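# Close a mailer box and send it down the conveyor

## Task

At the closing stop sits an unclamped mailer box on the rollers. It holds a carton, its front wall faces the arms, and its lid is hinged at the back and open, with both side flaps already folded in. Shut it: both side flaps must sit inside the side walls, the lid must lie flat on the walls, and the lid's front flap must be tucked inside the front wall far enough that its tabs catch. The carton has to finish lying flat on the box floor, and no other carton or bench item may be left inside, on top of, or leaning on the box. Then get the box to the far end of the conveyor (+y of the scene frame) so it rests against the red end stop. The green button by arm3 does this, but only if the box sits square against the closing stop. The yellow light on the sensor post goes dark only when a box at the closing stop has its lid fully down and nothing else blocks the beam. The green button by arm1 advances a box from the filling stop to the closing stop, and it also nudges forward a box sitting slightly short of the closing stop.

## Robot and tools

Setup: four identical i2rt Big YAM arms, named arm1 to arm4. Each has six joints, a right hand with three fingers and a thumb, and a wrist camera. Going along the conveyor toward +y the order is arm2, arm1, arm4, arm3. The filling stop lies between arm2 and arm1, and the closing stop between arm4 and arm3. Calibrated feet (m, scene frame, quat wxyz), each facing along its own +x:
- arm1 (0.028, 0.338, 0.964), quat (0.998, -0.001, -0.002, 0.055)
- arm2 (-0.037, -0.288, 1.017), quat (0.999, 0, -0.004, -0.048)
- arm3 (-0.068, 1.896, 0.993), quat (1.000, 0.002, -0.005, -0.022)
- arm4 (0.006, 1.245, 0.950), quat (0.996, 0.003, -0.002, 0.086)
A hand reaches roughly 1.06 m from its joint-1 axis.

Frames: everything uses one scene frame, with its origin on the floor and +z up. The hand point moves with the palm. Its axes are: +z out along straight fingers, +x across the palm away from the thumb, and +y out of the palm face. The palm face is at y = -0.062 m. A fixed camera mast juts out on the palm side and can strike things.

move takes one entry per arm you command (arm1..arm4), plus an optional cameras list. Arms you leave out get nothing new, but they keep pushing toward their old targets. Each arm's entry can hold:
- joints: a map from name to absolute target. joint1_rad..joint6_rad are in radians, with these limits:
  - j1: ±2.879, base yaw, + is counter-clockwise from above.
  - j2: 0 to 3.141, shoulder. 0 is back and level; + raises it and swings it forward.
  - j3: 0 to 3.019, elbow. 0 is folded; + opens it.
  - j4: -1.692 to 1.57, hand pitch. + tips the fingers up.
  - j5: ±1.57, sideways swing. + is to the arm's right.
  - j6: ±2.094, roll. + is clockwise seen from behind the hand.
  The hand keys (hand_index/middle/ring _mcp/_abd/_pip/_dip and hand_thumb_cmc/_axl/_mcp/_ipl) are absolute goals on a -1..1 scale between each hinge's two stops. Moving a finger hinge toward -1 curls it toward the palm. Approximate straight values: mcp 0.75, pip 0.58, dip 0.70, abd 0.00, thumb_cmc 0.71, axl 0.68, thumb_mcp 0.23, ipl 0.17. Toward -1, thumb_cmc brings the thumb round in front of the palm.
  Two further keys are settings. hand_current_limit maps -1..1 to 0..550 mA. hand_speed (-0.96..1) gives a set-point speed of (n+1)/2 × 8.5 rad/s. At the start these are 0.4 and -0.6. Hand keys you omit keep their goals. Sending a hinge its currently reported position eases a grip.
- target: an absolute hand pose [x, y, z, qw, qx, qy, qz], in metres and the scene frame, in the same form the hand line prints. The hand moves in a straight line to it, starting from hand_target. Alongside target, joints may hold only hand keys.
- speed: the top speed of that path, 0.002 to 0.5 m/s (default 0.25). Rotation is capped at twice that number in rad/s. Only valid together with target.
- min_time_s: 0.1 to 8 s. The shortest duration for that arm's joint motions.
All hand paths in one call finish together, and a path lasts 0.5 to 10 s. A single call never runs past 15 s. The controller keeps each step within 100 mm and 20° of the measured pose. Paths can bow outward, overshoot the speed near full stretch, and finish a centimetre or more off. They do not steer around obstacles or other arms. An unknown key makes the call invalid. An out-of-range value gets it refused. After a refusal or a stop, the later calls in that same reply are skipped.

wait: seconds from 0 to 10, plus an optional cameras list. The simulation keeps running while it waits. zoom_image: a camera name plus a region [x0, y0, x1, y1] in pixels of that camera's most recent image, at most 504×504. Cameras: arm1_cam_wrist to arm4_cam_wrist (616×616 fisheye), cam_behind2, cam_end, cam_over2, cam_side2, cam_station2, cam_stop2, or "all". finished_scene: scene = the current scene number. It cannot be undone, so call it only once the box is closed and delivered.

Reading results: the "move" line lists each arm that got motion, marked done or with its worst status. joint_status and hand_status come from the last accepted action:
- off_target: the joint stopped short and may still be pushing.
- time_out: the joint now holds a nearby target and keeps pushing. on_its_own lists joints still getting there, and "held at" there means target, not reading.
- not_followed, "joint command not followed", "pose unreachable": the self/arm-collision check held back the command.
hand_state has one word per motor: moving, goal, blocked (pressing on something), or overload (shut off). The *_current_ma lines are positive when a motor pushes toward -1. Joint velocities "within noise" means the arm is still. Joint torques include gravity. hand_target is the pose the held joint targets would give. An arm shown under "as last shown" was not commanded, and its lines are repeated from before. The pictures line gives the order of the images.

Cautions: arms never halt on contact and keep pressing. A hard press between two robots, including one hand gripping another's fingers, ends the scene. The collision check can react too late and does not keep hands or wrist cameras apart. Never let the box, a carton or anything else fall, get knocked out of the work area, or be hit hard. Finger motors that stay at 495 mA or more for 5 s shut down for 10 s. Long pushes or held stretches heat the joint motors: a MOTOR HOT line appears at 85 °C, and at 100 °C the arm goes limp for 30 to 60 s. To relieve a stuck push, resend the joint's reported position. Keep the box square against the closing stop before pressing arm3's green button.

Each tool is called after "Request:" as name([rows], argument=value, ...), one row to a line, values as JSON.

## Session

Request:
move(cameras=["cam_side2", "cam_station2", "cam_stop2", "cam_over2", "cam_behind2", "cam_end", "arm3_cam_wrist"])

Scene clock: 0.00 s.
Joint torques (N m): no reading
Motor temperatures (°C): arm1=[34 33 35 31 31 31] | arm2=[32 33 37 33 32 30] | arm3=[30 35 36 33 32 29] | arm4=[31 30 40 29 29 31]
Heat: arm1: hottest joint3_rad 35 °C; arm2: hottest joint3_rad 37 °C; arm3: hottest joint3_rad 36 °C; arm4: hottest joint3_rad 40 °C.
Joint velocities: within noise
arm1.joint_positions: joint1_rad=-0.181 joint2_rad=+0.627 joint3_rad=+1.426 joint4_rad=-1.213 joint5_rad=-0.028 joint6_rad=+1.164 hand_index_mcp=+0.753 hand_index_abd=+0.000 hand_index_pip=+0.577 hand_index_dip=+0.696 hand_middle_mcp=+0.753 hand_middle_abd=+0.000 hand_middle_pip=+0.577 hand_middle_dip=+0.696 hand_ring_mcp=+0.753 hand_ring_abd=+0.000 hand_ring_pip=+0.577 hand_ring_dip=+0.696 hand_thumb_cmc=+0.714 hand_thumb_axl=+0.677 hand_thumb_mcp=+0.226 hand_thumb_ipl=+0.168 hand_current_limit=+0.400 hand_speed=-0.600
arm1.joint_status: not commanded
arm1.hand_state: goal,goal,goal,goal,goal,goal,goal,goal,goal,goal,goal,goal,goal,goal,goal,goal
arm1.index_mcp_current_ma: 0
arm1.index_abd_current_ma: 0
arm1.index_pip_current_ma: 0
arm1.index_dip_current_ma: 0
arm1.middle_mcp_current_ma: 0
arm1.middle_abd_current_ma: 0
arm1.middle_pip_current_ma: 0
arm1.middle_dip_current_ma: 0
arm1.ring_mcp_current_ma: 0
arm1.ring_abd_current_ma: 0
arm1.ring_pip_current_ma: 0
arm1.ring_dip_current_ma: 0
arm1.thumb_cmc_current_ma: 0
arm1.thumb_axl_current_ma: 0
arm1.thumb_mcp_current_ma: 0
arm1.thumb_ipl_current_ma: 0
arm1.hand_goal_index_mcp: 0.754
arm1.hand_goal_index_abd: 0.000
arm1.hand_goal_index_pip: 0.576
arm1.hand_goal_index_dip: 0.696
arm1.hand_goal_middle_mcp: 0.754
arm1.hand_goal_middle_abd: 0.000
arm1.hand_goal_middle_pip: 0.576
arm1.hand_goal_middle_dip: 0.696
arm1.hand_goal_ring_mcp: 0.754
arm1.hand_goal_ring_abd: 0.000
arm1.hand_goal_ring_pip: 0.576
arm1.hand_goal_ring_dip: 0.696
arm1.hand_goal_thumb_cmc: 0.714
arm1.hand_goal_thumb_axl: 0.678
arm1.hand_goal_thumb_mcp: 0.226
arm1.hand_goal_thumb_ipl: 0.168
arm1.hand: x=+0.2748 y=+0.2392 z=+1.5577 quat_wxyz=(+0.119, +0.823, +0.148, +0.535) (m; scene frame)
arm1.hand_target: x=+0.2712 y=+0.2395 z=+1.5692 quat_wxyz=(+0.122, +0.816, +0.146, +0.546) (m; scene frame)
arm1.hand_status: not commanded
arm2.joint_positions: joint1_rad=-0.101 joint2_rad=+0.641 joint3_rad=+1.451 joint4_rad=-1.212 joint5_rad=-0.001 joint6_rad=+1.076 hand_index_mcp=+0.753 hand_index_abd=+0.000 hand_index_pip=+0.577 hand_index_dip=+0.696 hand_middle_mcp=+0.753 hand_middle_abd=+0.000 hand_middle_pip=+0.577 hand_middle_dip=+0.696 hand_ring_mcp=+0.753 hand_ring_abd=+0.000 hand_ring_pip=+0.577 hand_ring_dip=+0.696 hand_thumb_cmc=+0.714 hand_thumb_axl=+0.677 hand_thumb_mcp=+0.226 hand_thumb_ipl=+0.168 hand_current_limit=+0.400 hand_speed=-0.600
arm2.joint_status: not commanded
arm2.hand_state: goal,goal,goal,goal,goal,goal,goal,goal,goal,goal,goal,goal,goal,goal,goal,overload
arm2.index_mcp_current_ma: 0
arm2.index_abd_current_ma: 0
arm2.index_pip_current_ma: 0
arm2.index_dip_current_ma: 0
arm2.middle_mcp_current_ma: 0
arm2.middle_abd_current_ma: 0
arm2.middle_pip_current_ma: 0
arm2.middle_dip_current_ma: 0
arm2.ring_mcp_current_ma: 0
arm2.ring_abd_current_ma: 0
arm2.ring_pip_current_ma: 0
arm2.ring_dip_current_ma: 0
arm2.thumb_cmc_current_ma: 0
arm2.thumb_axl_current_ma: 0
arm2.thumb_mcp_current_ma: 0
arm2.thumb_ipl_current_ma: 0
arm2.hand_goal_index_mcp: 0.754
arm2.hand_goal_index_abd: 0.000
arm2.hand_goal_index_pip: 0.576
arm2.hand_goal_index_dip: 0.696
arm2.hand_goal_middle_mcp: 0.754
arm2.hand_goal_middle_abd: 0.000
arm2.hand_goal_middle_pip: 0.576
arm2.hand_goal_middle_dip: 0.696
arm2.hand_goal_ring_mcp: 0.754
arm2.hand_goal_ring_abd: 0.000
arm2.hand_goal_ring_pip: 0.576
arm2.hand_goal_ring_dip: 0.696
arm2.hand_goal_thumb_cmc: 0.714
arm2.hand_goal_thumb_axl: 0.678
arm2.hand_goal_thumb_mcp: 0.226
arm2.hand_goal_thumb_ipl: 0.168
arm2.hand: x=+0.1940 y=-0.4223 z=+1.6286 quat_wxyz=(+0.188, +0.822, +0.124, +0.522) (m; scene frame)
arm2.hand_target: x=+0.1900 y=-0.4215 z=+1.6416 quat_wxyz=(+0.192, +0.814, +0.122, +0.534) (m; scene frame)
arm2.hand_status: not commanded
arm3.joint_positions: joint1_rad=+0.130 joint2_rad=+0.544 joint3_rad=+1.398 joint4_rad=-1.179 joint5_rad=-0.001 joint6_rad=+1.049 hand_index_mcp=+0.753 hand_index_abd=+0.000 hand_index_pip=+0.577 hand_index_dip=+0.696 hand_middle_mcp=+0.753 hand_middle_abd=+0.000 hand_middle_pip=+0.577 hand_middle_dip=+0.696 hand_ring_mcp=+0.753 hand_ring_abd=+0.000 hand_ring_pip=+0.577 hand_ring_dip=+0.696 hand_thumb_cmc=+0.714 hand_thumb_axl=+0.677 hand_thumb_mcp=+0.226 hand_thumb_ipl=+0.168 hand_current_limit=+0.400 hand_speed=-0.600
arm3.joint_status: not commanded
arm3.hand_state: goal,goal,goal,goal,goal,goal,goal,goal,goal,goal,goal,goal,goal,goal,goal,goal
arm3.index_mcp_current_ma: 0
arm3.index_abd_current_ma: 0
arm3.index_pip_current_ma: 0
arm3.index_dip_current_ma: 0
arm3.middle_mcp_current_ma: 0
arm3.middle_abd_current_ma: 0
arm3.middle_pip_current_ma: 0
arm3.middle_dip_current_ma: 0
arm3.ring_mcp_current_ma: 0
arm3.ring_abd_current_ma: 0
arm3.ring_pip_current_ma: 0
arm3.ring_dip_current_ma: 0
arm3.thumb_cmc_current_ma: 0
arm3.thumb_axl_current_ma: 0
arm3.thumb_mcp_current_ma: 0
arm3.thumb_ipl_current_ma: 0
arm3.hand_goal_index_mcp: 0.754
arm3.hand_goal_index_abd: 0.000
arm3.hand_goal_index_pip: 0.576
arm3.hand_goal_index_dip: 0.696
arm3.hand_goal_middle_mcp: 0.754
arm3.hand_goal_middle_abd: 0.000
arm3.hand_goal_middle_pip: 0.576
arm3.hand_goal_middle_dip: 0.696
arm3.hand_goal_ring_mcp: 0.754
arm3.hand_goal_ring_abd: 0.000
arm3.hand_goal_ring_pip: 0.576
arm3.hand_goal_ring_dip: 0.696
arm3.hand_goal_thumb_cmc: 0.714
arm3.hand_goal_thumb_axl: 0.678
arm3.hand_goal_thumb_mcp: 0.226
arm3.hand_goal_thumb_ipl: 0.168
arm3.hand: x=+0.1582 y=+1.8276 z=+1.6100 quat_wxyz=(+0.125, +0.772, +0.242, +0.574) (m; scene frame)
arm3.hand_target: x=+0.1532 y=+1.8271 z=+1.6233 quat_wxyz=(+0.128, +0.763, +0.239, +0.586) (m; scene frame)
arm3.hand_status: not commanded
arm4.joint_positions: joint1_rad=+0.008 joint2_rad=+0.529 joint3_rad=+1.370 joint4_rad=-1.223 joint5_rad=+0.077 joint6_rad=+1.117 hand_index_mcp=+0.753 hand_index_abd=+0.000 hand_index_pip=+0.577 hand_index_dip=+0.696 hand_middle_mcp=+0.753 hand_middle_abd=+0.000 hand_middle_pip=+0.577 hand_middle_dip=+0.696 hand_ring_mcp=+0.753 hand_ring_abd=+0.000 hand_ring_pip=+0.577 hand_ring_dip=+0.696 hand_thumb_cmc=+0.714 hand_thumb_axl=+0.677 hand_thumb_mcp=+0.226 hand_thumb_ipl=+0.168 hand_current_limit=+0.400 hand_speed=-0.600
arm4.joint_status: not commanded
arm4.hand_state: goal,goal,goal,goal,goal,goal,goal,goal,goal,goal,goal,goal,goal,goal,goal,goal
arm4.index_mcp_current_ma: 0
arm4.index_abd_current_ma: 0
arm4.index_pip_current_ma: 0
arm4.index_dip_current_ma: 0
arm4.middle_mcp_current_ma: 0
arm4.middle_abd_current_ma: 0
arm4.middle_pip_current_ma: 0
arm4.middle_dip_current_ma: 0
arm4.ring_mcp_current_ma: 0
arm4.ring_abd_current_ma: 0
arm4.ring_pip_current_ma: 0
arm4.ring_dip_current_ma: 0
arm4.thumb_cmc_current_ma: 0
arm4.thumb_axl_current_ma: 0
arm4.thumb_mcp_current_ma: 0
arm4.thumb_ipl_current_ma: 0
arm4.hand_goal_index_mcp: 0.754
arm4.hand_goal_index_abd: 0.000
arm4.hand_goal_index_pip: 0.576
arm4.hand_goal_index_dip: 0.696
arm4.hand_goal_middle_mcp: 0.754
arm4.hand_goal_middle_abd: 0.000
arm4.hand_goal_middle_pip: 0.576
arm4.hand_goal_middle_dip: 0.696
arm4.hand_goal_ring_mcp: 0.754
arm4.hand_goal_ring_abd: 0.000
arm4.hand_goal_ring_pip: 0.576
arm4.hand_goal_ring_dip: 0.696
arm4.hand_goal_thumb_cmc: 0.714
arm4.hand_goal_thumb_axl: 0.678
arm4.hand_goal_thumb_mcp: 0.226
arm4.hand_goal_thumb_ipl: 0.168
arm4.hand: x=+0.2321 y=+1.1808 z=+1.5412 quat_wxyz=(+0.105, +0.793, +0.236, +0.552) (m; scene frame)
arm4.hand_target: x=+0.2276 y=+1.1799 z=+1.5514 quat_wxyz=(+0.106, +0.786, +0.233, +0.562) (m; scene frame)
arm4.hand_status: not commanded
pictures: arm3_cam_wrist, cam_behind2, cam_end, cam_over2, cam_side2, cam_station2, cam_stop2
camera_calibration:
arm3_cam_wrist: T_world_to_cam=[[-0.026197, -0.923638, -0.382371, 2.34662], [-0.903215, 0.185785, -0.386893, 0.377524], [0.428387, 0.335228, -0.839111, 0.79519], [0, 0, 0, 1]] pos_world=[0.0618108, 1.83072, 1.71059]

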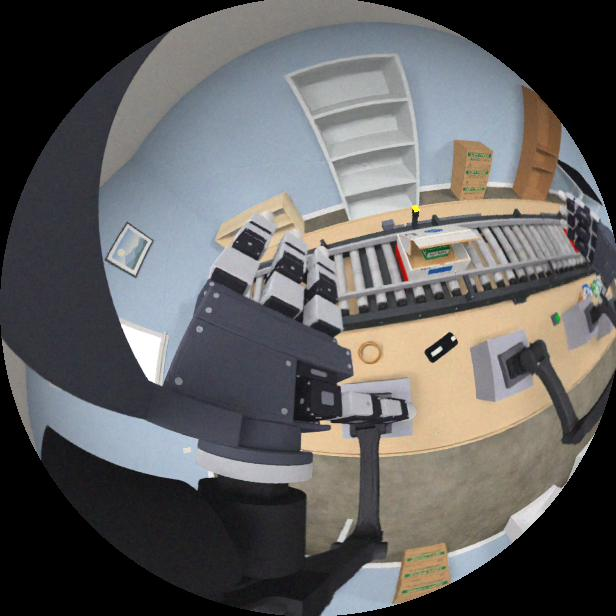

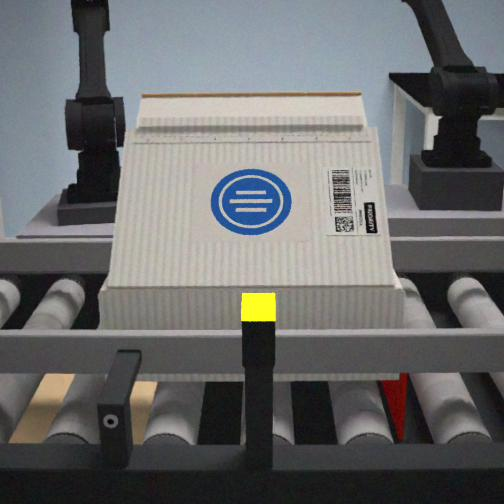

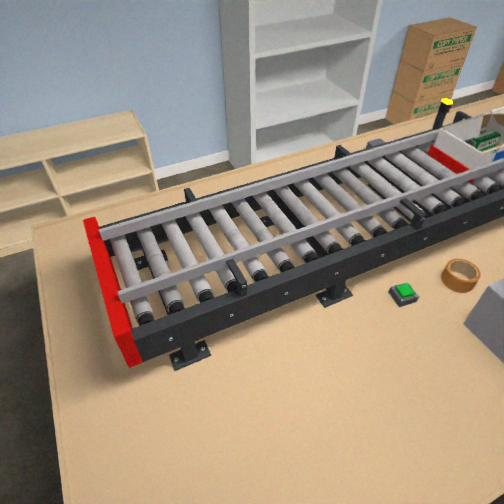

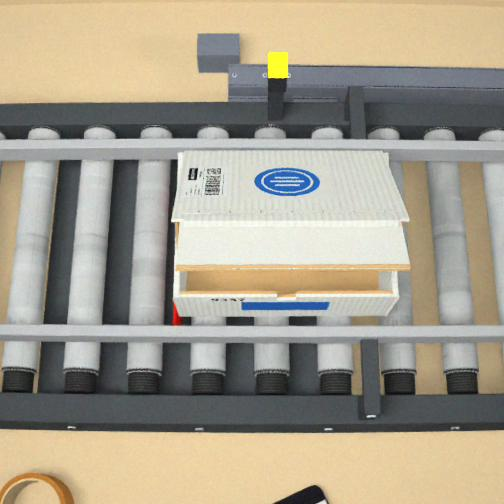

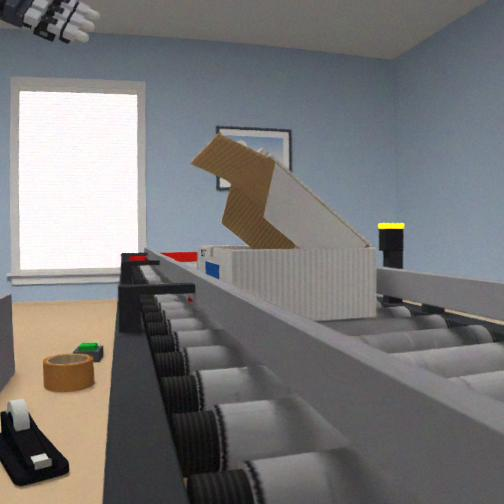

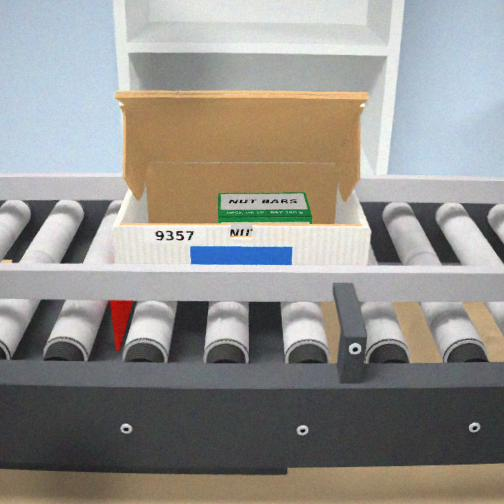

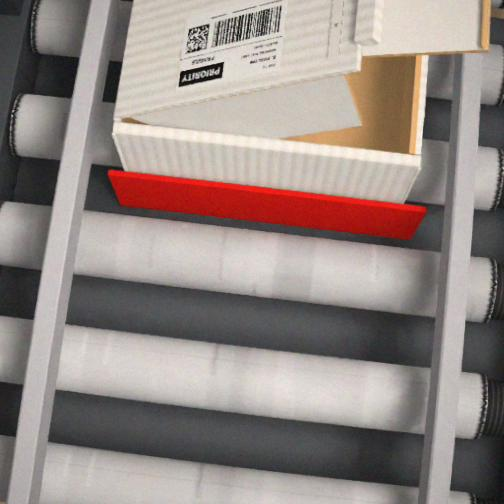

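Request:
zoom_image(camera="cam_side2", region=[180, 120, 400, 330])

Request:
zoom_image(camera="cam_over2", region=[150, 140, 430, 340])

Request:
zoom_image(camera="cam_station2", region=[100, 70, 400, 280])

Scaled by 2.291.

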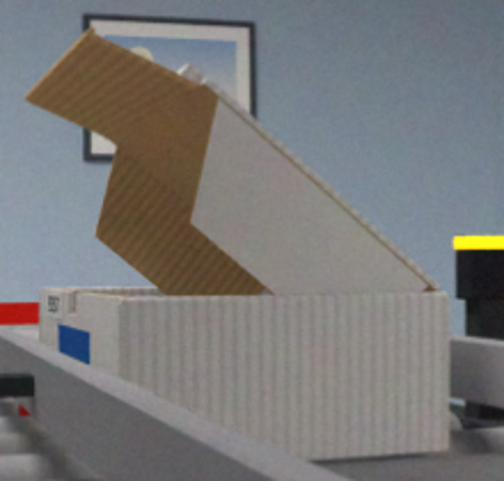

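Scaled by 1.800.

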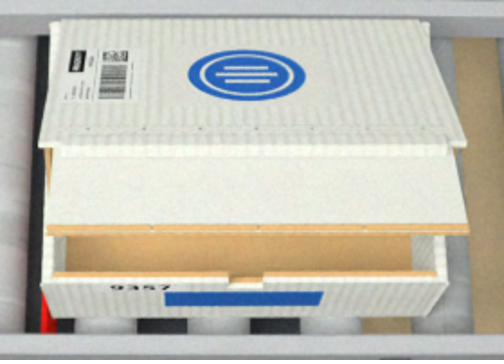

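Scaled by 1.680.

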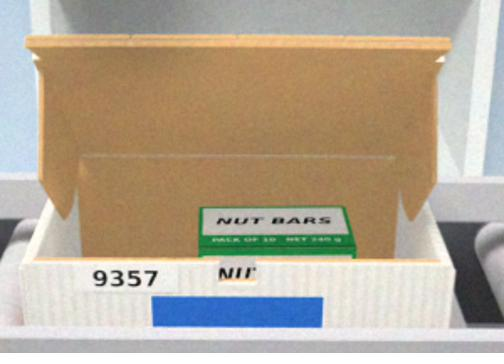

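Request:
move(arm4={"target": [0.49, 1.413, 1.39, 0.183, 0.683, 0.683, 0.183], "speed": 0.35}, arm3={"target": [0.59, 1.63, 1.42, 0.0923, 0.7011, 0.7011, 0.0923], "speed": 0.35, "joints": {"hand_thumb_cmc": -0.55, "hand_ring_mcp": -0.1, "hand_ring_pip": -0.5}}, cameras=["cam_side2", "cam_station2", "cam_behind2"])

Scene clock: 36.07 s.
Joint torques (N m): arm1=[0.56 2.26 10.86 2.06 0.06 -0.09] | arm2=[-0.79 -0.15 9.1 1.73 0.09 0.02] | arm3=[0.32 -18.67 12.15 0.35 0.04 -0.07] | arm4=[1.61 -7.41 13.81 0.79 0.39 0.02]
Motor temperatures (°C): arm1=[34 33 41 31 31 31] | arm2=[32 33 40 33 32 30] | arm3=[30 35 38 33 32 29] | arm4=[31 30 41 30 29 31]
Heat: arm1: hottest joint3_rad 41 °C; arm2: hottest joint3_rad 40 °C; arm3: hottest joint3_rad 38 °C; arm4: hottest joint3_rad 41 °C.
move: arm3 off_target; arm4 off_target
Joint velocities: within noise
arm1, arm2: as last shown
arm1.joint_positions: joint1_rad=-0.181 joint2_rad=+0.627 joint3_rad=+1.426 joint4_rad=-1.213 joint5_rad=-0.028 joint6_rad=+1.164 hand_index_mcp=+0.754 hand_index_abd=+0.001 hand_index_pip=+0.577 hand_index_dip=+0.696 hand_middle_mcp=+0.754 hand_middle_abd=+0.001 hand_middle_pip=+0.577 hand_middle_dip=+0.696 hand_ring_mcp=+0.754 hand_ring_abd=+0.001 hand_ring_pip=+0.577 hand_ring_dip=+0.696 hand_thumb_cmc=+0.714 hand_thumb_axl=+0.677 hand_thumb_mcp=+0.226 hand_thumb_ipl=+0.168 hand_current_limit=+0.400 hand_speed=-0.600
arm2.joint_positions: joint1_rad=-0.101 joint2_rad=+0.641 joint3_rad=+1.451 joint4_rad=-1.212 joint5_rad=-0.001 joint6_rad=+1.076 hand_index_mcp=+0.755 hand_index_abd=+0.001 hand_index_pip=+0.577 hand_index_dip=+0.696 hand_middle_mcp=+0.755 hand_middle_abd=+0.001 hand_middle_pip=+0.577 hand_middle_dip=+0.696 hand_ring_mcp=+0.755 hand_ring_abd=+0.001 hand_ring_pip=+0.577 hand_ring_dip=+0.696 hand_thumb_cmc=+0.715 hand_thumb_axl=+0.677 hand_thumb_mcp=+0.226 hand_thumb_ipl=+0.168 hand_current_limit=+0.400 hand_speed=-0.600
arm3.joint_positions: joint1_rad=-0.383 joint2_rad=+1.896 joint3_rad=+2.272 joint4_rad=-1.686 joint5_rad=-0.101 joint6_rad=-0.386 hand_index_mcp=+0.757 hand_index_abd=+0.001 hand_index_pip=+0.577 hand_index_dip=+0.696 hand_middle_mcp=+0.757 hand_middle_abd=+0.001 hand_middle_pip=+0.577 hand_middle_dip=+0.696 hand_ring_mcp=-0.088 hand_ring_abd=+0.001 hand_ring_pip=-0.496 hand_ring_dip=+0.696 hand_thumb_cmc=-0.547 hand_thumb_axl=+0.677 hand_thumb_mcp=+0.223 hand_thumb_ipl=+0.168 hand_current_limit=+0.400 hand_speed=-0.600
arm3.joint_status: all done
arm3.hand_state: goal,goal,goal,goal,goal,goal,goal,goal,goal,goal,goal,goal,goal,goal,goal,goal
arm3.index_mcp_current_ma: 2
arm3.index_abd_current_ma: 0
arm3.index_pip_current_ma: 0
arm3.index_dip_current_ma: 0
arm3.middle_mcp_current_ma: 2
arm3.middle_abd_current_ma: 0
arm3.middle_pip_current_ma: 0
arm3.middle_dip_current_ma: 0
arm3.ring_mcp_current_ma: 14
arm3.ring_abd_current_ma: 0
arm3.ring_pip_current_ma: 2
arm3.ring_dip_current_ma: 0
arm3.thumb_cmc_current_ma: 2
arm3.thumb_axl_current_ma: 0
arm3.thumb_mcp_current_ma: -2
arm3.thumb_ipl_current_ma: 0
arm3.hand_goal_index_mcp: 0.754
arm3.hand_goal_index_abd: 0.000
arm3.hand_goal_index_pip: 0.576
arm3.hand_goal_index_dip: 0.696
arm3.hand_goal_middle_mcp: 0.754
arm3.hand_goal_middle_abd: 0.000
arm3.hand_goal_middle_pip: 0.576
arm3.hand_goal_middle_dip: 0.696
arm3.hand_goal_ring_mcp: -0.100
arm3.hand_goal_ring_abd: 0.000
arm3.hand_goal_ring_pip: -0.500
arm3.hand_goal_ring_dip: 0.696
arm3.hand_goal_thumb_cmc: -0.550
arm3.hand_goal_thumb_axl: 0.678
arm3.hand_goal_thumb_mcp: 0.226
arm3.hand_goal_thumb_ipl: 0.168
arm3.hand: x=+0.5859 y=+1.6256 z=+1.3919 quat_wxyz=(+0.104, +0.709, +0.690, +0.100) (m; scene frame)
arm3.hand_target: x=+0.5886 y=+1.6306 z=+1.4192 quat_wxyz=(+0.127, +0.699, +0.695, +0.108) (m; scene frame)
arm3.hand_status: off_target (0.029 m and 2.3 deg from the pose sent, 0.511 m and 78.3 deg at the start; a joint's target at an end of its range on 27 of 90 steps)
arm4.joint_positions: joint1_rad=+0.364 joint2_rad=+1.264 joint3_rad=+1.471 joint4_rad=-1.364 joint5_rad=+0.262 joint6_rad=+0.494 hand_index_mcp=+0.757 hand_index_abd=+0.001 hand_index_pip=+0.577 hand_index_dip=+0.696 hand_middle_mcp=+0.757 hand_middle_abd=+0.001 hand_middle_pip=+0.577 hand_middle_dip=+0.696 hand_ring_mcp=+0.756 hand_ring_abd=+0.001 hand_ring_pip=+0.577 hand_ring_dip=+0.696 hand_thumb_cmc=+0.716 hand_thumb_axl=+0.677 hand_thumb_mcp=+0.224 hand_thumb_ipl=+0.168 hand_current_limit=+0.400 hand_speed=-0.600
arm4.joint_status: not commanded
arm4.hand_state: goal,goal,goal,goal,goal,goal,goal,goal,goal,goal,goal,goal,goal,goal,goal,goal
arm4.index_mcp_current_ma: 2
arm4.index_abd_current_ma: 0
arm4.index_pip_current_ma: 0
arm4.index_dip_current_ma: 0
arm4.middle_mcp_current_ma: 2
arm4.middle_abd_current_ma: 0
arm4.middle_pip_current_ma: 0
arm4.middle_dip_current_ma: 0
arm4.ring_mcp_current_ma: 2
arm4.ring_abd_current_ma: 0
arm4.ring_pip_current_ma: 0
arm4.ring_dip_current_ma: 0
arm4.thumb_cmc_current_ma: 2
arm4.thumb_axl_current_ma: 0
arm4.thumb_mcp_current_ma: -2
arm4.thumb_ipl_current_ma: 0
arm4.hand_goal_index_mcp: 0.754
arm4.hand_goal_index_abd: 0.000
arm4.hand_goal_index_pip: 0.576
arm4.hand_goal_index_dip: 0.696
arm4.hand_goal_middle_mcp: 0.754
arm4.hand_goal_middle_abd: 0.000
arm4.hand_goal_middle_pip: 0.576
arm4.hand_goal_middle_dip: 0.696
arm4.hand_goal_ring_mcp: 0.754
arm4.hand_goal_ring_abd: 0.000
arm4.hand_goal_ring_pip: 0.576
arm4.hand_goal_ring_dip: 0.696
arm4.hand_goal_thumb_cmc: 0.714
arm4.hand_goal_thumb_axl: 0.678
arm4.hand_goal_thumb_mcp: 0.226
arm4.hand_goal_thumb_ipl: 0.168
arm4.hand: x=+0.4836 y=+1.4061 z=+1.3621 quat_wxyz=(+0.176, +0.691, +0.681, +0.166) (m; scene frame)
arm4.hand_target: x=+0.4887 y=+1.4123 z=+1.3896 quat_wxyz=(+0.183, +0.683, +0.683, +0.184) (m; scene frame)
arm4.hand_status: off_target (0.029 m and 2.3 deg from the pose sent, 0.378 m and 69.2 deg at the start)
pictures: cam_behind2, cam_side2, cam_station2

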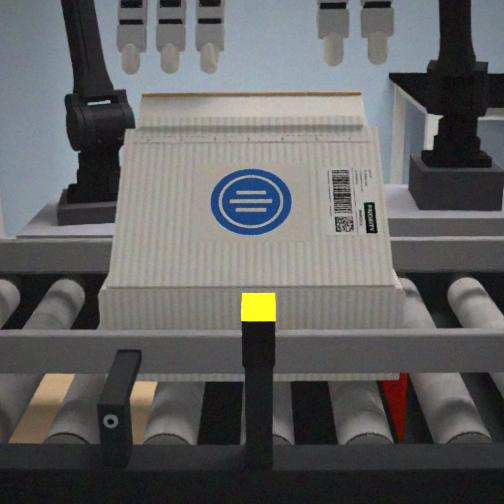

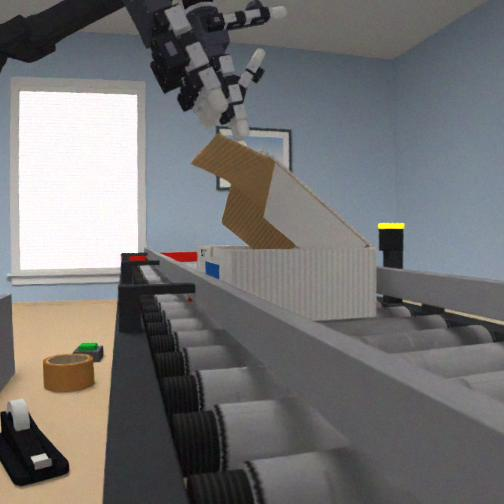

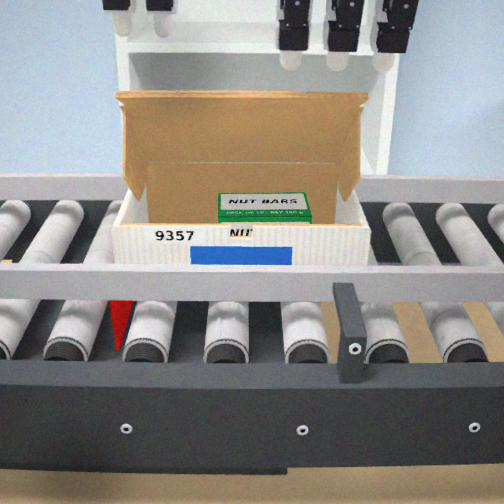

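Request:
move(arm4={"target": [0.507, 1.413, 1.372, 0.183, 0.683, 0.683, 0.183], "speed": 0.25}, arm3={"target": [0.612, 1.583, 1.325, 0.0923, 0.7011, 0.7011, 0.0923], "speed": 0.25})

Request:
move(arm4={"target": [0.490, 1.413, 1.293, 0.183, 0.683, 0.683, 0.183], "speed": 0.12})

Request:
move(arm4={"target": [0.489, 1.413, 1.263, 0.183, 0.683, 0.683, 0.183], "speed": 0.12}, cameras=["cam_side2", "cam_station2", "cam_behind2"])

Scene clock: 43.23 s.
Joint torques (N m): arm1=[0.44 2.2 10.86 2.09 0.06 -0.08] | arm2=[-0.85 -0.21 9.06 1.74 0.09 0.03] | arm3=[-0.26 -21.36 9.62 0.9 -0.04 -0.08] | arm4=[0.79 -7.71 12.19 1.99 0.14 0]
Motor temperatures (°C): arm1=[34 33 41 31 31 31] | arm2=[32 33 40 33 32 30] | arm3=[30 36 40 33 32 29] | arm4=[31 30 43 29 29 31]
Heat: arm1: hottest joint3_rad 41 °C; arm2: hottest joint3_rad 40 °C; arm3: hottest joint3_rad 40 °C; arm4: hottest joint3_rad 43 °C.
move: arm3 off_target; arm4 off_target
Joint velocities: within noise
arm1, arm2: as last shown
arm3.joint_positions: joint1_rad=-0.433 joint2_rad=+2.011 joint3_rad=+2.248 joint4_rad=-1.618 joint5_rad=-0.109 joint6_rad=-0.450 hand_index_mcp=+0.757 hand_index_abd=+0.001 hand_index_pip=+0.577 hand_index_dip=+0.696 hand_middle_mcp=+0.757 hand_middle_abd=+0.001 hand_middle_pip=+0.577 hand_middle_dip=+0.696 hand_ring_mcp=-0.088 hand_ring_abd=+0.001 hand_ring_pip=-0.496 hand_ring_dip=+0.696 hand_thumb_cmc=-0.548 hand_thumb_axl=+0.677 hand_thumb_mcp=+0.223 hand_thumb_ipl=+0.168 hand_current_limit=+0.400 hand_speed=-0.600
arm3.joint_status: not commanded
arm3.hand_state: goal,goal,goal,goal,goal,goal,goal,goal,goal,goal,goal,goal,goal,goal,goal,goal
arm3.index_mcp_current_ma: 2
arm3.index_abd_current_ma: 0
arm3.index_pip_current_ma: 0
arm3.index_dip_current_ma: 0
arm3.middle_mcp_current_ma: 2
arm3.middle_abd_current_ma: 0
arm3.middle_pip_current_ma: 0
arm3.middle_dip_current_ma: 0
arm3.ring_mcp_current_ma: 14
arm3.ring_abd_current_ma: 0
arm3.ring_pip_current_ma: 2
arm3.ring_dip_current_ma: 0
arm3.thumb_cmc_current_ma: 1
arm3.thumb_axl_current_ma: 0
arm3.thumb_mcp_current_ma: -2
arm3.thumb_ipl_current_ma: 0
arm3.hand_goal_index_mcp: 0.754
arm3.hand_goal_index_abd: 0.000
arm3.hand_goal_index_pip: 0.576
arm3.hand_goal_index_dip: 0.696
arm3.hand_goal_middle_mcp: 0.754
arm3.hand_goal_middle_abd: 0.000
arm3.hand_goal_middle_pip: 0.576
arm3.hand_goal_middle_dip: 0.696
arm3.hand_goal_ring_mcp: -0.100
arm3.hand_goal_ring_abd: 0.000
arm3.hand_goal_ring_pip: -0.500
arm3.hand_goal_ring_dip: 0.696
arm3.hand_goal_thumb_cmc: -0.550
arm3.hand_goal_thumb_axl: 0.678
arm3.hand_goal_thumb_mcp: 0.226
arm3.hand_goal_thumb_ipl: 0.168
arm3.hand: x=+0.6086 y=+1.5825 z=+1.3082 quat_wxyz=(+0.075, +0.708, +0.696, +0.087) (m; scene frame)
arm3.hand_target: x=+0.6116 y=+1.5831 z=+1.3251 quat_wxyz=(+0.092, +0.701, +0.701, +0.092) (m; scene frame)
arm3.hand_status: off_target (0.017 m and 2.3 deg from the pose sent, 0.083 m and 2.3 deg at the start)
arm4.joint_positions: joint1_rad=+0.353 joint2_rad=+1.289 joint3_rad=+1.471 joint4_rad=-1.340 joint5_rad=+0.259 joint6_rad=+0.473 hand_index_mcp=+0.757 hand_index_abd=+0.001 hand_index_pip=+0.577 hand_index_dip=+0.696 hand_middle_mcp=+0.757 hand_middle_abd=+0.001 hand_middle_pip=+0.577 hand_middle_dip=+0.696 hand_ring_mcp=+0.756 hand_ring_abd=+0.001 hand_ring_pip=+0.577 hand_ring_dip=+0.696 hand_thumb_cmc=+0.716 hand_thumb_axl=+0.677 hand_thumb_mcp=+0.224 hand_thumb_ipl=+0.168 hand_current_limit=+0.400 hand_speed=-0.600
arm4.joint_status: not commanded
arm4.hand_state: goal,goal,goal,goal,goal,goal,goal,goal,goal,goal,goal,goal,goal,goal,goal,goal
arm4.index_mcp_current_ma: 2
arm4.index_abd_current_ma: 0
arm4.index_pip_current_ma: 0
arm4.index_dip_current_ma: 0
arm4.middle_mcp_current_ma: 2
arm4.middle_abd_current_ma: 0
arm4.middle_pip_current_ma: 0
arm4.middle_dip_current_ma: 0
arm4.ring_mcp_current_ma: 2
arm4.ring_abd_current_ma: 0
arm4.ring_pip_current_ma: 0
arm4.ring_dip_current_ma: 0
arm4.thumb_cmc_current_ma: 2
arm4.thumb_axl_current_ma: 0
arm4.thumb_mcp_current_ma: -2
arm4.thumb_ipl_current_ma: 0
arm4.hand_goal_index_mcp: 0.754
arm4.hand_goal_index_abd: 0.000
arm4.hand_goal_index_pip: 0.576
arm4.hand_goal_index_dip: 0.696
arm4.hand_goal_middle_mcp: 0.754
arm4.hand_goal_middle_abd: 0.000
arm4.hand_goal_middle_pip: 0.576
arm4.hand_goal_middle_dip: 0.696
arm4.hand_goal_ring_mcp: 0.754
arm4.hand_goal_ring_abd: 0.000
arm4.hand_goal_ring_pip: 0.576
arm4.hand_goal_ring_dip: 0.696
arm4.hand_goal_thumb_cmc: 0.714
arm4.hand_goal_thumb_axl: 0.678
arm4.hand_goal_thumb_mcp: 0.226
arm4.hand_goal_thumb_ipl: 0.168
arm4.hand: x=+0.4955 y=+1.4085 z=+1.3538 quat_wxyz=(+0.177, +0.688, +0.685, +0.163) (m; scene frame)
arm4.hand_target: x=+0.5060 y=+1.4127 z=+1.3719 quat_wxyz=(+0.183, +0.683, +0.683, +0.183) (m; scene frame)
arm4.hand_status: off_target (0.022 m and 2.5 deg from the pose sent, 0.026 m and 2.3 deg at the start)
pictures: none

Scene clock: 44.67 s.
Joint torques (N m): arm1=[0.56 2.26 10.89 2.06 0.06 -0.08] | arm2=[-0.79 -0.09 9.1 1.72 0.09 0.02] | arm3=[-0.09 -21.25 9.55 0.85 -0.07 -0.08] | arm4=[1.85 -8.35 8.05 2.09 0.34 0.17]
Motor temperatures (°C): arm1=[34 33 41 31 31 31] | arm2=[32 33 41 33 32 30] | arm3=[30 36 40 33 32 29] | arm4=[31 30 43 29 29 31]
Heat: arm1: hottest joint3_rad 41 °C; arm2: hottest joint3_rad 41 °C; arm3: hottest joint3_rad 40 °C; arm4: hottest joint3_rad 43 °C.
move: arm4 done
Joint velocities: within noise
arm1, arm2, arm3: as last shown
arm3.hand: x=+0.6086 y=+1.5826 z=+1.3082 quat_wxyz=(+0.075, +0.708, +0.697, +0.087) (m; scene frame)
arm4.joint_positions: joint1_rad=+0.359 joint2_rad=+1.246 joint3_rad=+1.274 joint4_rad=-1.146 joint5_rad=+0.262 joint6_rad=+0.473 hand_index_mcp=+0.757 hand_index_abd=+0.001 hand_index_pip=+0.577 hand_index_dip=+0.696 hand_middle_mcp=+0.756 hand_middle_abd=+0.001 hand_middle_pip=+0.576 hand_middle_dip=+0.696 hand_ring_mcp=+0.754 hand_ring_abd=+0.001 hand_ring_pip=+0.575 hand_ring_dip=+0.696 hand_thumb_cmc=+0.716 hand_thumb_axl=+0.677 hand_thumb_mcp=+0.224 hand_thumb_ipl=+0.168 hand_current_limit=+0.400 hand_speed=-0.600
arm4.joint_status: not commanded
arm4.hand_state: goal,goal,goal,goal,goal,goal,goal,goal,goal,goal,goal,goal,goal,goal,goal,goal
arm4.index_mcp_current_ma: 2
arm4.index_abd_current_ma: 0
arm4.index_pip_current_ma: 0
arm4.index_dip_current_ma: 0
arm4.middle_mcp_current_ma: 1
arm4.middle_abd_current_ma: 0
arm4.middle_pip_current_ma: 0
arm4.middle_dip_current_ma: 0
arm4.ring_mcp_current_ma: 0
arm4.ring_abd_current_ma: 0
arm4.ring_pip_current_ma: -1
arm4.ring_dip_current_ma: 0
arm4.thumb_cmc_current_ma: 2
arm4.thumb_axl_current_ma: 0
arm4.thumb_mcp_current_ma: -2
arm4.thumb_ipl_current_ma: 0
arm4.hand_goal_index_mcp: 0.754
arm4.hand_goal_index_abd: 0.000
arm4.hand_goal_index_pip: 0.576
arm4.hand_goal_index_dip: 0.696
arm4.hand_goal_middle_mcp: 0.754
arm4.hand_goal_middle_abd: 0.000
arm4.hand_goal_middle_pip: 0.576
arm4.hand_goal_middle_dip: 0.696
arm4.hand_goal_ring_mcp: 0.754
arm4.hand_goal_ring_abd: 0.000
arm4.hand_goal_ring_pip: 0.576
arm4.hand_goal_ring_dip: 0.696
arm4.hand_goal_thumb_cmc: 0.714
arm4.hand_goal_thumb_axl: 0.678
arm4.hand_goal_thumb_mcp: 0.226
arm4.hand_goal_thumb_ipl: 0.168
arm4.hand: x=+0.4922 y=+1.4099 z=+1.3000 quat_wxyz=(+0.183, +0.685, +0.682, +0.182) (m; scene frame)
arm4.hand_target: x=+0.4900 y=+1.4130 z=+1.2929 quat_wxyz=(+0.183, +0.683, +0.683, +0.183) (m; scene frame)
arm4.hand_status: done (0.008 m and 0.3 deg from the pose sent, 0.061 m and 2.5 deg at the start)
pictures: none

Scene clock: 45.70 s.
Joint torques (N m): arm1=[0.5 2.26 10.85 2.07 0.06 -0.08] | arm2=[-0.79 -0.03 9.09 1.7 0.09 0.02] | arm3=[-0.09 -21.42 9.57 0.87 -0.07 -0.08] | arm4=[1.73 -8 7.99 2.1 0.33 0.18]
Motor temperatures (°C): arm1=[34 33 41 31 31 31] | arm2=[32 33 41 33 32 30] | arm3=[30 36 40 33 32 29] | arm4=[31 31 43 29 29 31]
Heat: arm1: hottest joint3_rad 41 °C; arm2: hottest joint3_rad 41 °C; arm3: hottest joint3_rad 40 °C; arm4: hottest joint3_rad 43 °C.
move: arm4 done
Joint velocities: within noise
arm1, arm2, arm3: as last shown
arm4.joint_positions: joint1_rad=+0.361 joint2_rad=+1.241 joint3_rad=+1.196 joint4_rad=-1.067 joint5_rad=+0.262 joint6_rad=+0.473 hand_index_mcp=+0.757 hand_index_abd=+0.001 hand_index_pip=+0.577 hand_index_dip=+0.696 hand_middle_mcp=+0.755 hand_middle_abd=+0.001 hand_middle_pip=+0.576 hand_middle_dip=+0.696 hand_ring_mcp=+0.753 hand_ring_abd=+0.001 hand_ring_pip=+0.575 hand_ring_dip=+0.696 hand_thumb_cmc=+0.716 hand_thumb_axl=+0.677 hand_thumb_mcp=+0.224 hand_thumb_ipl=+0.168 hand_current_limit=+0.400 hand_speed=-0.600
arm4.joint_status: not commanded
arm4.hand_state: goal,goal,goal,goal,goal,goal,goal,goal,goal,goal,goal,goal,goal,goal,goal,goal
arm4.index_mcp_current_ma: 2
arm4.index_abd_current_ma: 0
arm4.index_pip_current_ma: 0
arm4.index_dip_current_ma: 0
arm4.middle_mcp_current_ma: 1
arm4.middle_abd_current_ma: 0
arm4.middle_pip_current_ma: 0
arm4.middle_dip_current_ma: 0
arm4.ring_mcp_current_ma: -1
arm4.ring_abd_current_ma: 0
arm4.ring_pip_current_ma: -1
arm4.ring_dip_current_ma: 0
arm4.thumb_cmc_current_ma: 2
arm4.thumb_axl_current_ma: 0
arm4.thumb_mcp_current_ma: -2
arm4.thumb_ipl_current_ma: 0
arm4.hand_goal_index_mcp: 0.754
arm4.hand_goal_index_abd: 0.000
arm4.hand_goal_index_pip: 0.576
arm4.hand_goal_index_dip: 0.696
arm4.hand_goal_middle_mcp: 0.754
arm4.hand_goal_middle_abd: 0.000
arm4.hand_goal_middle_pip: 0.576
arm4.hand_goal_middle_dip: 0.696
arm4.hand_goal_ring_mcp: 0.754
arm4.hand_goal_ring_abd: 0.000
arm4.hand_goal_ring_pip: 0.576
arm4.hand_goal_ring_dip: 0.696
arm4.hand_goal_thumb_cmc: 0.714
arm4.hand_goal_thumb_axl: 0.678
arm4.hand_goal_thumb_mcp: 0.226
arm4.hand_goal_thumb_ipl: 0.168
arm4.hand: x=+0.4909 y=+1.4105 z=+1.2725 quat_wxyz=(+0.184, +0.684, +0.682, +0.185) (m; scene frame)
arm4.hand_target: x=+0.4890 y=+1.4129 z=+1.2631 quat_wxyz=(+0.183, +0.683, +0.683, +0.183) (m; scene frame)
arm4.hand_status: done (0.010 m and 0.3 deg from the pose sent, 0.037 m and 0.3 deg at the start)
pictures: cam_behind2, cam_side2, cam_station2

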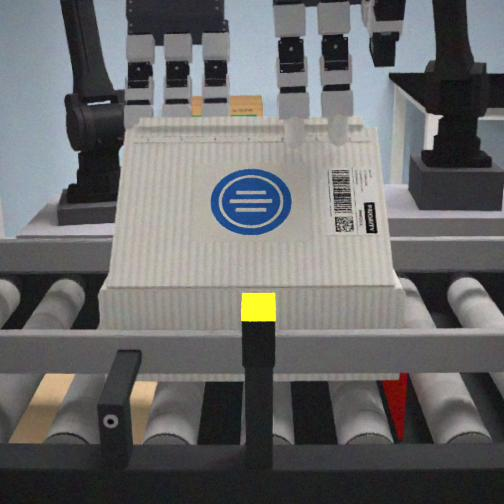

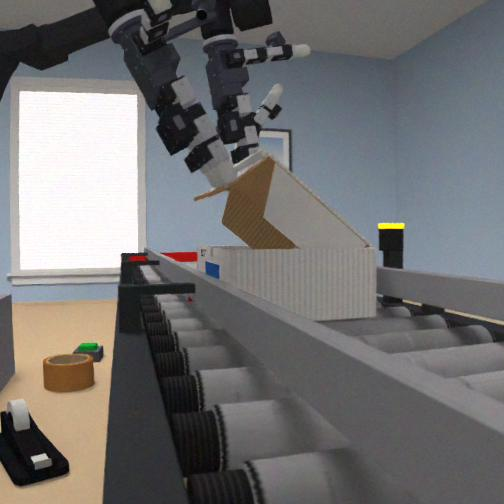

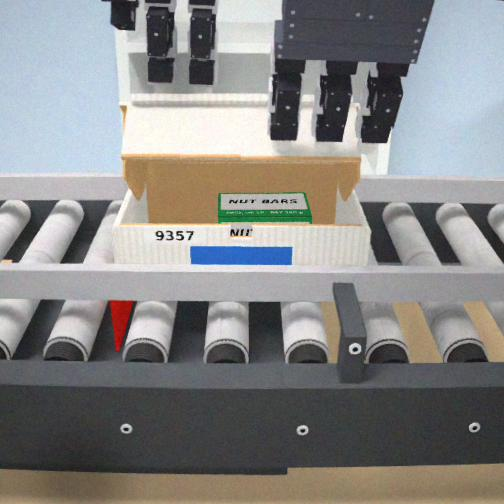

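Request:
move(arm4={"target": [0.500, 1.413, 1.236, 0.183, 0.683, 0.683, 0.183], "speed": 0.1}, arm3={"target": [0.602, 1.580, 1.284, 0.0923, 0.7011, 0.7011, 0.0923], "speed": 0.1})

Request:
move(arm4={"target": [0.517, 1.413, 1.224, 0.183, 0.683, 0.683, 0.183], "speed": 0.1}, cameras=["cam_side2", "cam_station2", "cam_behind2", "cam_stop2"])

Request:
zoom_image(camera="cam_side2", region=[180, 150, 300, 280])

Scene clock: 52.43 s.
Joint torques (N m): arm1=[0.62 2.2 10.86 2.07 0.07 -0.08] | arm2=[-0.67 -0.09 9.11 1.74 0.09 0.02] | arm3=[-0.85 -21.07 7.79 0.94 -0.09 -0.07] | arm4=[0.79 -7.24 8.39 2.36 0.14 0.05]
Motor temperatures (°C): arm1=[34 33 42 31 31 31] | arm2=[32 33 41 33 32 30] | arm3=[30 37 40 32 32 29] | arm4=[31 31 43 29 29 31]
Heat: arm1: hottest joint3_rad 42 °C; arm2: hottest joint3_rad 41 °C; arm3: hottest joint3_rad 40 °C; arm4: hottest joint3_rad 43 °C.
move: arm3 done; arm4 off_target
Joint velocities: within noise
arm1, arm2: as last shown
arm3.joint_positions: joint1_rad=-0.435 joint2_rad=+1.959 joint3_rad=+2.079 joint4_rad=-1.480 joint5_rad=-0.112 joint6_rad=-0.464 hand_index_mcp=+0.747 hand_index_abd=+0.001 hand_index_pip=+0.573 hand_index_dip=+0.696 hand_middle_mcp=+0.756 hand_middle_abd=+0.001 hand_middle_pip=+0.577 hand_middle_dip=+0.696 hand_ring_mcp=-0.088 hand_ring_abd=+0.001 hand_ring_pip=-0.496 hand_ring_dip=+0.696 hand_thumb_cmc=-0.548 hand_thumb_axl=+0.677 hand_thumb_mcp=+0.223 hand_thumb_ipl=+0.168 hand_current_limit=+0.400 hand_speed=-0.600
arm3.joint_status: not commanded
arm3.hand_state: goal,goal,goal,goal,goal,goal,goal,goal,goal,goal,goal,goal,goal,goal,goal,goal
arm3.index_mcp_current_ma: -6
arm3.index_abd_current_ma: 0
arm3.index_pip_current_ma: -2
arm3.index_dip_current_ma: 0
arm3.middle_mcp_current_ma: 1
arm3.middle_abd_current_ma: 0
arm3.middle_pip_current_ma: 0
arm3.middle_dip_current_ma: 0
arm3.ring_mcp_current_ma: 14
arm3.ring_abd_current_ma: 0
arm3.ring_pip_current_ma: 2
arm3.ring_dip_current_ma: 0
arm3.thumb_cmc_current_ma: 1
arm3.thumb_axl_current_ma: 0
arm3.thumb_mcp_current_ma: -2
arm3.thumb_ipl_current_ma: 0
arm3.hand_goal_index_mcp: 0.754
arm3.hand_goal_index_abd: 0.000
arm3.hand_goal_index_pip: 0.576
arm3.hand_goal_index_dip: 0.696
arm3.hand_goal_middle_mcp: 0.754
arm3.hand_goal_middle_abd: 0.000
arm3.hand_goal_middle_pip: 0.576
arm3.hand_goal_middle_dip: 0.696
arm3.hand_goal_ring_mcp: -0.100
arm3.hand_goal_ring_abd: 0.000
arm3.hand_goal_ring_pip: -0.500
arm3.hand_goal_ring_dip: 0.696
arm3.hand_goal_thumb_cmc: -0.550
arm3.hand_goal_thumb_axl: 0.678
arm3.hand_goal_thumb_mcp: 0.226
arm3.hand_goal_thumb_ipl: 0.168
arm3.hand: x=+0.6053 y=+1.5848 z=+1.2790 quat_wxyz=(+0.085, +0.703, +0.700, +0.091) (m; scene frame)
arm3.hand_target: x=+0.6021 y=+1.5801 z=+1.2841 quat_wxyz=(+0.092, +0.701, +0.701, +0.092) (m; scene frame)
arm3.hand_status: done (0.008 m and 0.8 deg from the pose sent, 0.025 m and 2.3 deg at the start)
arm4.joint_positions: joint1_rad=+0.360 joint2_rad=+1.258 joint3_rad=+1.146 joint4_rad=-0.996 joint5_rad=+0.261 joint6_rad=+0.473 hand_index_mcp=+0.759 hand_index_abd=+0.001 hand_index_pip=+0.577 hand_index_dip=+0.696 hand_middle_mcp=+0.761 hand_middle_abd=+0.001 hand_middle_pip=+0.577 hand_middle_dip=+0.696 hand_ring_mcp=+0.764 hand_ring_abd=+0.002 hand_ring_pip=+0.580 hand_ring_dip=+0.696 hand_thumb_cmc=+0.716 hand_thumb_axl=+0.677 hand_thumb_mcp=+0.224 hand_thumb_ipl=+0.168 hand_current_limit=+0.400 hand_speed=-0.600
arm4.joint_status: not commanded
arm4.hand_state: goal,goal,goal,goal,goal,goal,goal,goal,goal,goal,goal,goal,goal,goal,goal,goal
arm4.index_mcp_current_ma: 5
arm4.index_abd_current_ma: 0
arm4.index_pip_current_ma: 0
arm4.index_dip_current_ma: 0
arm4.middle_mcp_current_ma: 8
arm4.middle_abd_current_ma: 0
arm4.middle_pip_current_ma: 1
arm4.middle_dip_current_ma: 0
arm4.ring_mcp_current_ma: 14
arm4.ring_abd_current_ma: 1
arm4.ring_pip_current_ma: 4
arm4.ring_dip_current_ma: 0
arm4.thumb_cmc_current_ma: 2
arm4.thumb_axl_current_ma: 0
arm4.thumb_mcp_current_ma: -2
arm4.thumb_ipl_current_ma: 0
arm4.hand_goal_index_mcp: 0.754
arm4.hand_goal_index_abd: 0.000
arm4.hand_goal_index_pip: 0.576
arm4.hand_goal_index_dip: 0.696
arm4.hand_goal_middle_mcp: 0.754
arm4.hand_goal_middle_abd: 0.000
arm4.hand_goal_middle_pip: 0.576
arm4.hand_goal_middle_dip: 0.696
arm4.hand_goal_ring_mcp: 0.754
arm4.hand_goal_ring_abd: 0.000
arm4.hand_goal_ring_pip: 0.576
arm4.hand_goal_ring_dip: 0.696
arm4.hand_goal_thumb_cmc: 0.714
arm4.hand_goal_thumb_axl: 0.678
arm4.hand_goal_thumb_mcp: 0.226
arm4.hand_goal_thumb_ipl: 0.168
arm4.hand: x=+0.4956 y=+1.4129 z=+1.2482 quat_wxyz=(+0.184, +0.684, +0.681, +0.186) (m; scene frame)
arm4.hand_target: x=+0.4996 y=+1.4130 z=+1.2361 quat_wxyz=(+0.183, +0.683, +0.683, +0.183) (m; scene frame)
arm4.hand_status: off_target (0.013 m and 0.5 deg from the pose sent, 0.038 m and 0.3 deg at the start)
pictures: none

Scene clock: 53.47 s.
Joint torques (N m): arm1=[0.62 2.2 10.85 2.07 0.07 -0.08] | arm2=[-0.79 -0.09 9.1 1.73 0.09 0.02] | arm3=[-0.85 -21.07 8.08 0.88 -0.09 -0.06] | arm4=[0.62 -7.47 8.81 2.26 0.14 -0.04]
Motor temperatures (°C): arm1=[34 33 42 31 31 31] | arm2=[32 33 41 33 32 30] | arm3=[30 37 40 32 32 29] | arm4=[31 31 43 29 29 31]
Heat: arm1: hottest joint3_rad 42 °C; arm2: hottest joint3_rad 41 °C; arm3: hottest joint3_rad 40 °C; arm4: hottest joint3_rad 43 °C.
move: arm4 off_target
Joint velocities: within noise
arm1, arm2, arm3: as last shown
arm3.joint_positions: joint1_rad=-0.436 joint2_rad=+1.959 joint3_rad=+2.076 joint4_rad=-1.480 joint5_rad=-0.112 joint6_rad=-0.464 hand_index_mcp=+0.747 hand_index_abd=+0.001 hand_index_pip=+0.573 hand_index_dip=+0.696 hand_middle_mcp=+0.756 hand_middle_abd=+0.001 hand_middle_pip=+0.577 hand_middle_dip=+0.696 hand_ring_mcp=-0.088 hand_ring_abd=+0.001 hand_ring_pip=-0.496 hand_ring_dip=+0.696 hand_thumb_cmc=-0.548 hand_thumb_axl=+0.677 hand_thumb_mcp=+0.223 hand_thumb_ipl=+0.168 hand_current_limit=+0.400 hand_speed=-0.600
arm3.hand: x=+0.6045 y=+1.5847 z=+1.2771 quat_wxyz=(+0.084, +0.703, +0.700, +0.090) (m; scene frame)
arm3.hand_target: x=+0.6020 y=+1.5801 z=+1.2840 quat_wxyz=(+0.092, +0.701, +0.701, +0.092) (m; scene frame)
arm4.joint_positions: joint1_rad=+0.340 joint2_rad=+1.296 joint3_rad=+1.146 joint4_rad=-0.950 joint5_rad=+0.251 joint6_rad=+0.460 hand_index_mcp=+0.761 hand_index_abd=+0.001 hand_index_pip=+0.577 hand_index_dip=+0.696 hand_middle_mcp=+0.761 hand_middle_abd=+0.001 hand_middle_pip=+0.577 hand_middle_dip=+0.696 hand_ring_mcp=+0.765 hand_ring_abd=+0.002 hand_ring_pip=+0.581 hand_ring_dip=+0.697 hand_thumb_cmc=+0.716 hand_thumb_axl=+0.677 hand_thumb_mcp=+0.224 hand_thumb_ipl=+0.168 hand_current_limit=+0.400 hand_speed=-0.600
arm4.joint_status: not commanded
arm4.hand_state: goal,goal,goal,goal,goal,goal,goal,goal,goal,goal,goal,goal,goal,goal,goal,goal
arm4.index_mcp_current_ma: 8
arm4.index_abd_current_ma: 0
arm4.index_pip_current_ma: 1
arm4.index_dip_current_ma: 0
arm4.middle_mcp_current_ma: 8
arm4.middle_abd_current_ma: 0
arm4.middle_pip_current_ma: 1
arm4.middle_dip_current_ma: 0
arm4.ring_mcp_current_ma: 16
arm4.ring_abd_current_ma: 1
arm4.ring_pip_current_ma: 5
arm4.ring_dip_current_ma: 0
arm4.thumb_cmc_current_ma: 2
arm4.thumb_axl_current_ma: 0
arm4.thumb_mcp_current_ma: -2
arm4.thumb_ipl_current_ma: 0
arm4.hand_goal_index_mcp: 0.754
arm4.hand_goal_index_abd: 0.000
arm4.hand_goal_index_pip: 0.576
arm4.hand_goal_index_dip: 0.696
arm4.hand_goal_middle_mcp: 0.754
arm4.hand_goal_middle_abd: 0.000
arm4.hand_goal_middle_pip: 0.576
arm4.hand_goal_middle_dip: 0.696
arm4.hand_goal_ring_mcp: 0.754
arm4.hand_goal_ring_abd: 0.000
arm4.hand_goal_ring_pip: 0.576
arm4.hand_goal_ring_dip: 0.696
arm4.hand_goal_thumb_cmc: 0.714
arm4.hand_goal_thumb_axl: 0.678
arm4.hand_goal_thumb_mcp: 0.226
arm4.hand_goal_thumb_ipl: 0.168
arm4.hand: x=+0.5110 y=+1.4127 z=+1.2360 quat_wxyz=(+0.183, +0.686, +0.679, +0.188) (m; scene frame)
arm4.hand_target: x=+0.5166 y=+1.4129 z=+1.2241 quat_wxyz=(+0.183, +0.683, +0.683, +0.183) (m; scene frame)
arm4.hand_status: off_target (0.013 m and 0.8 deg from the pose sent, 0.032 m and 0.5 deg at the start)
pictures: cam_behind2, cam_side2, cam_station2, cam_stop2

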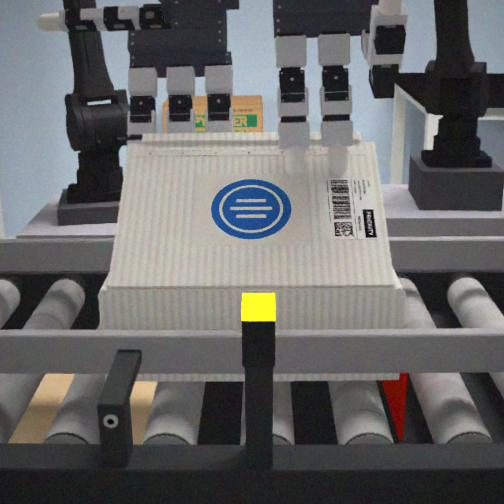

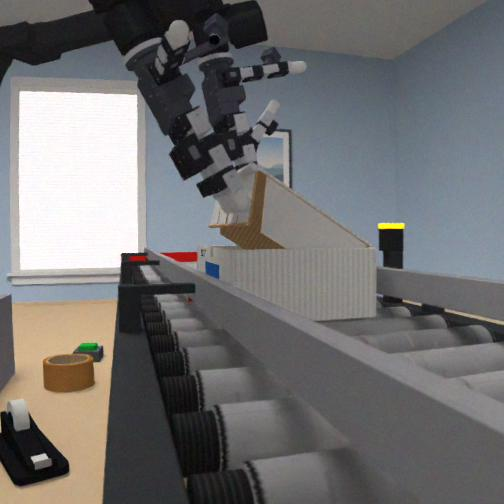

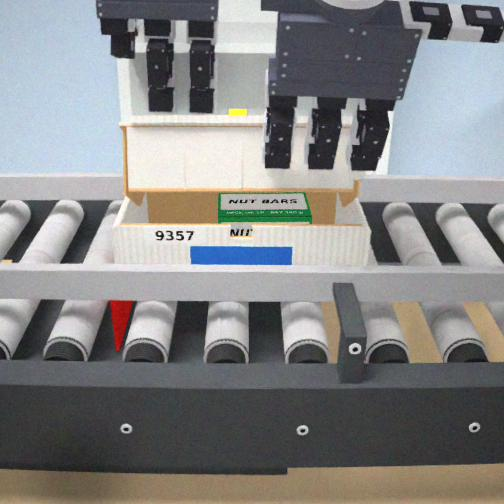

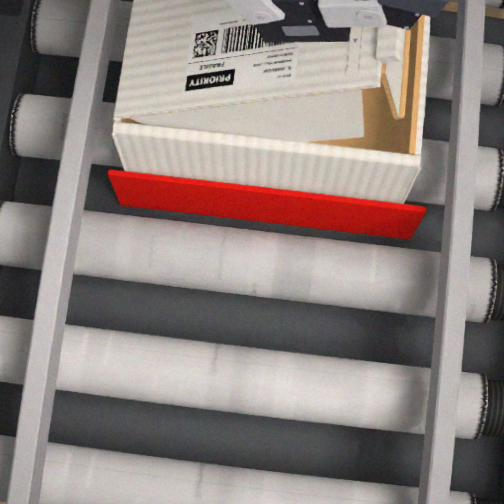

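Scaled by 3.877.

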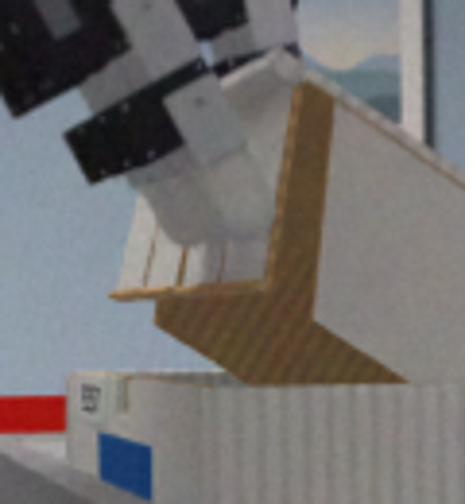

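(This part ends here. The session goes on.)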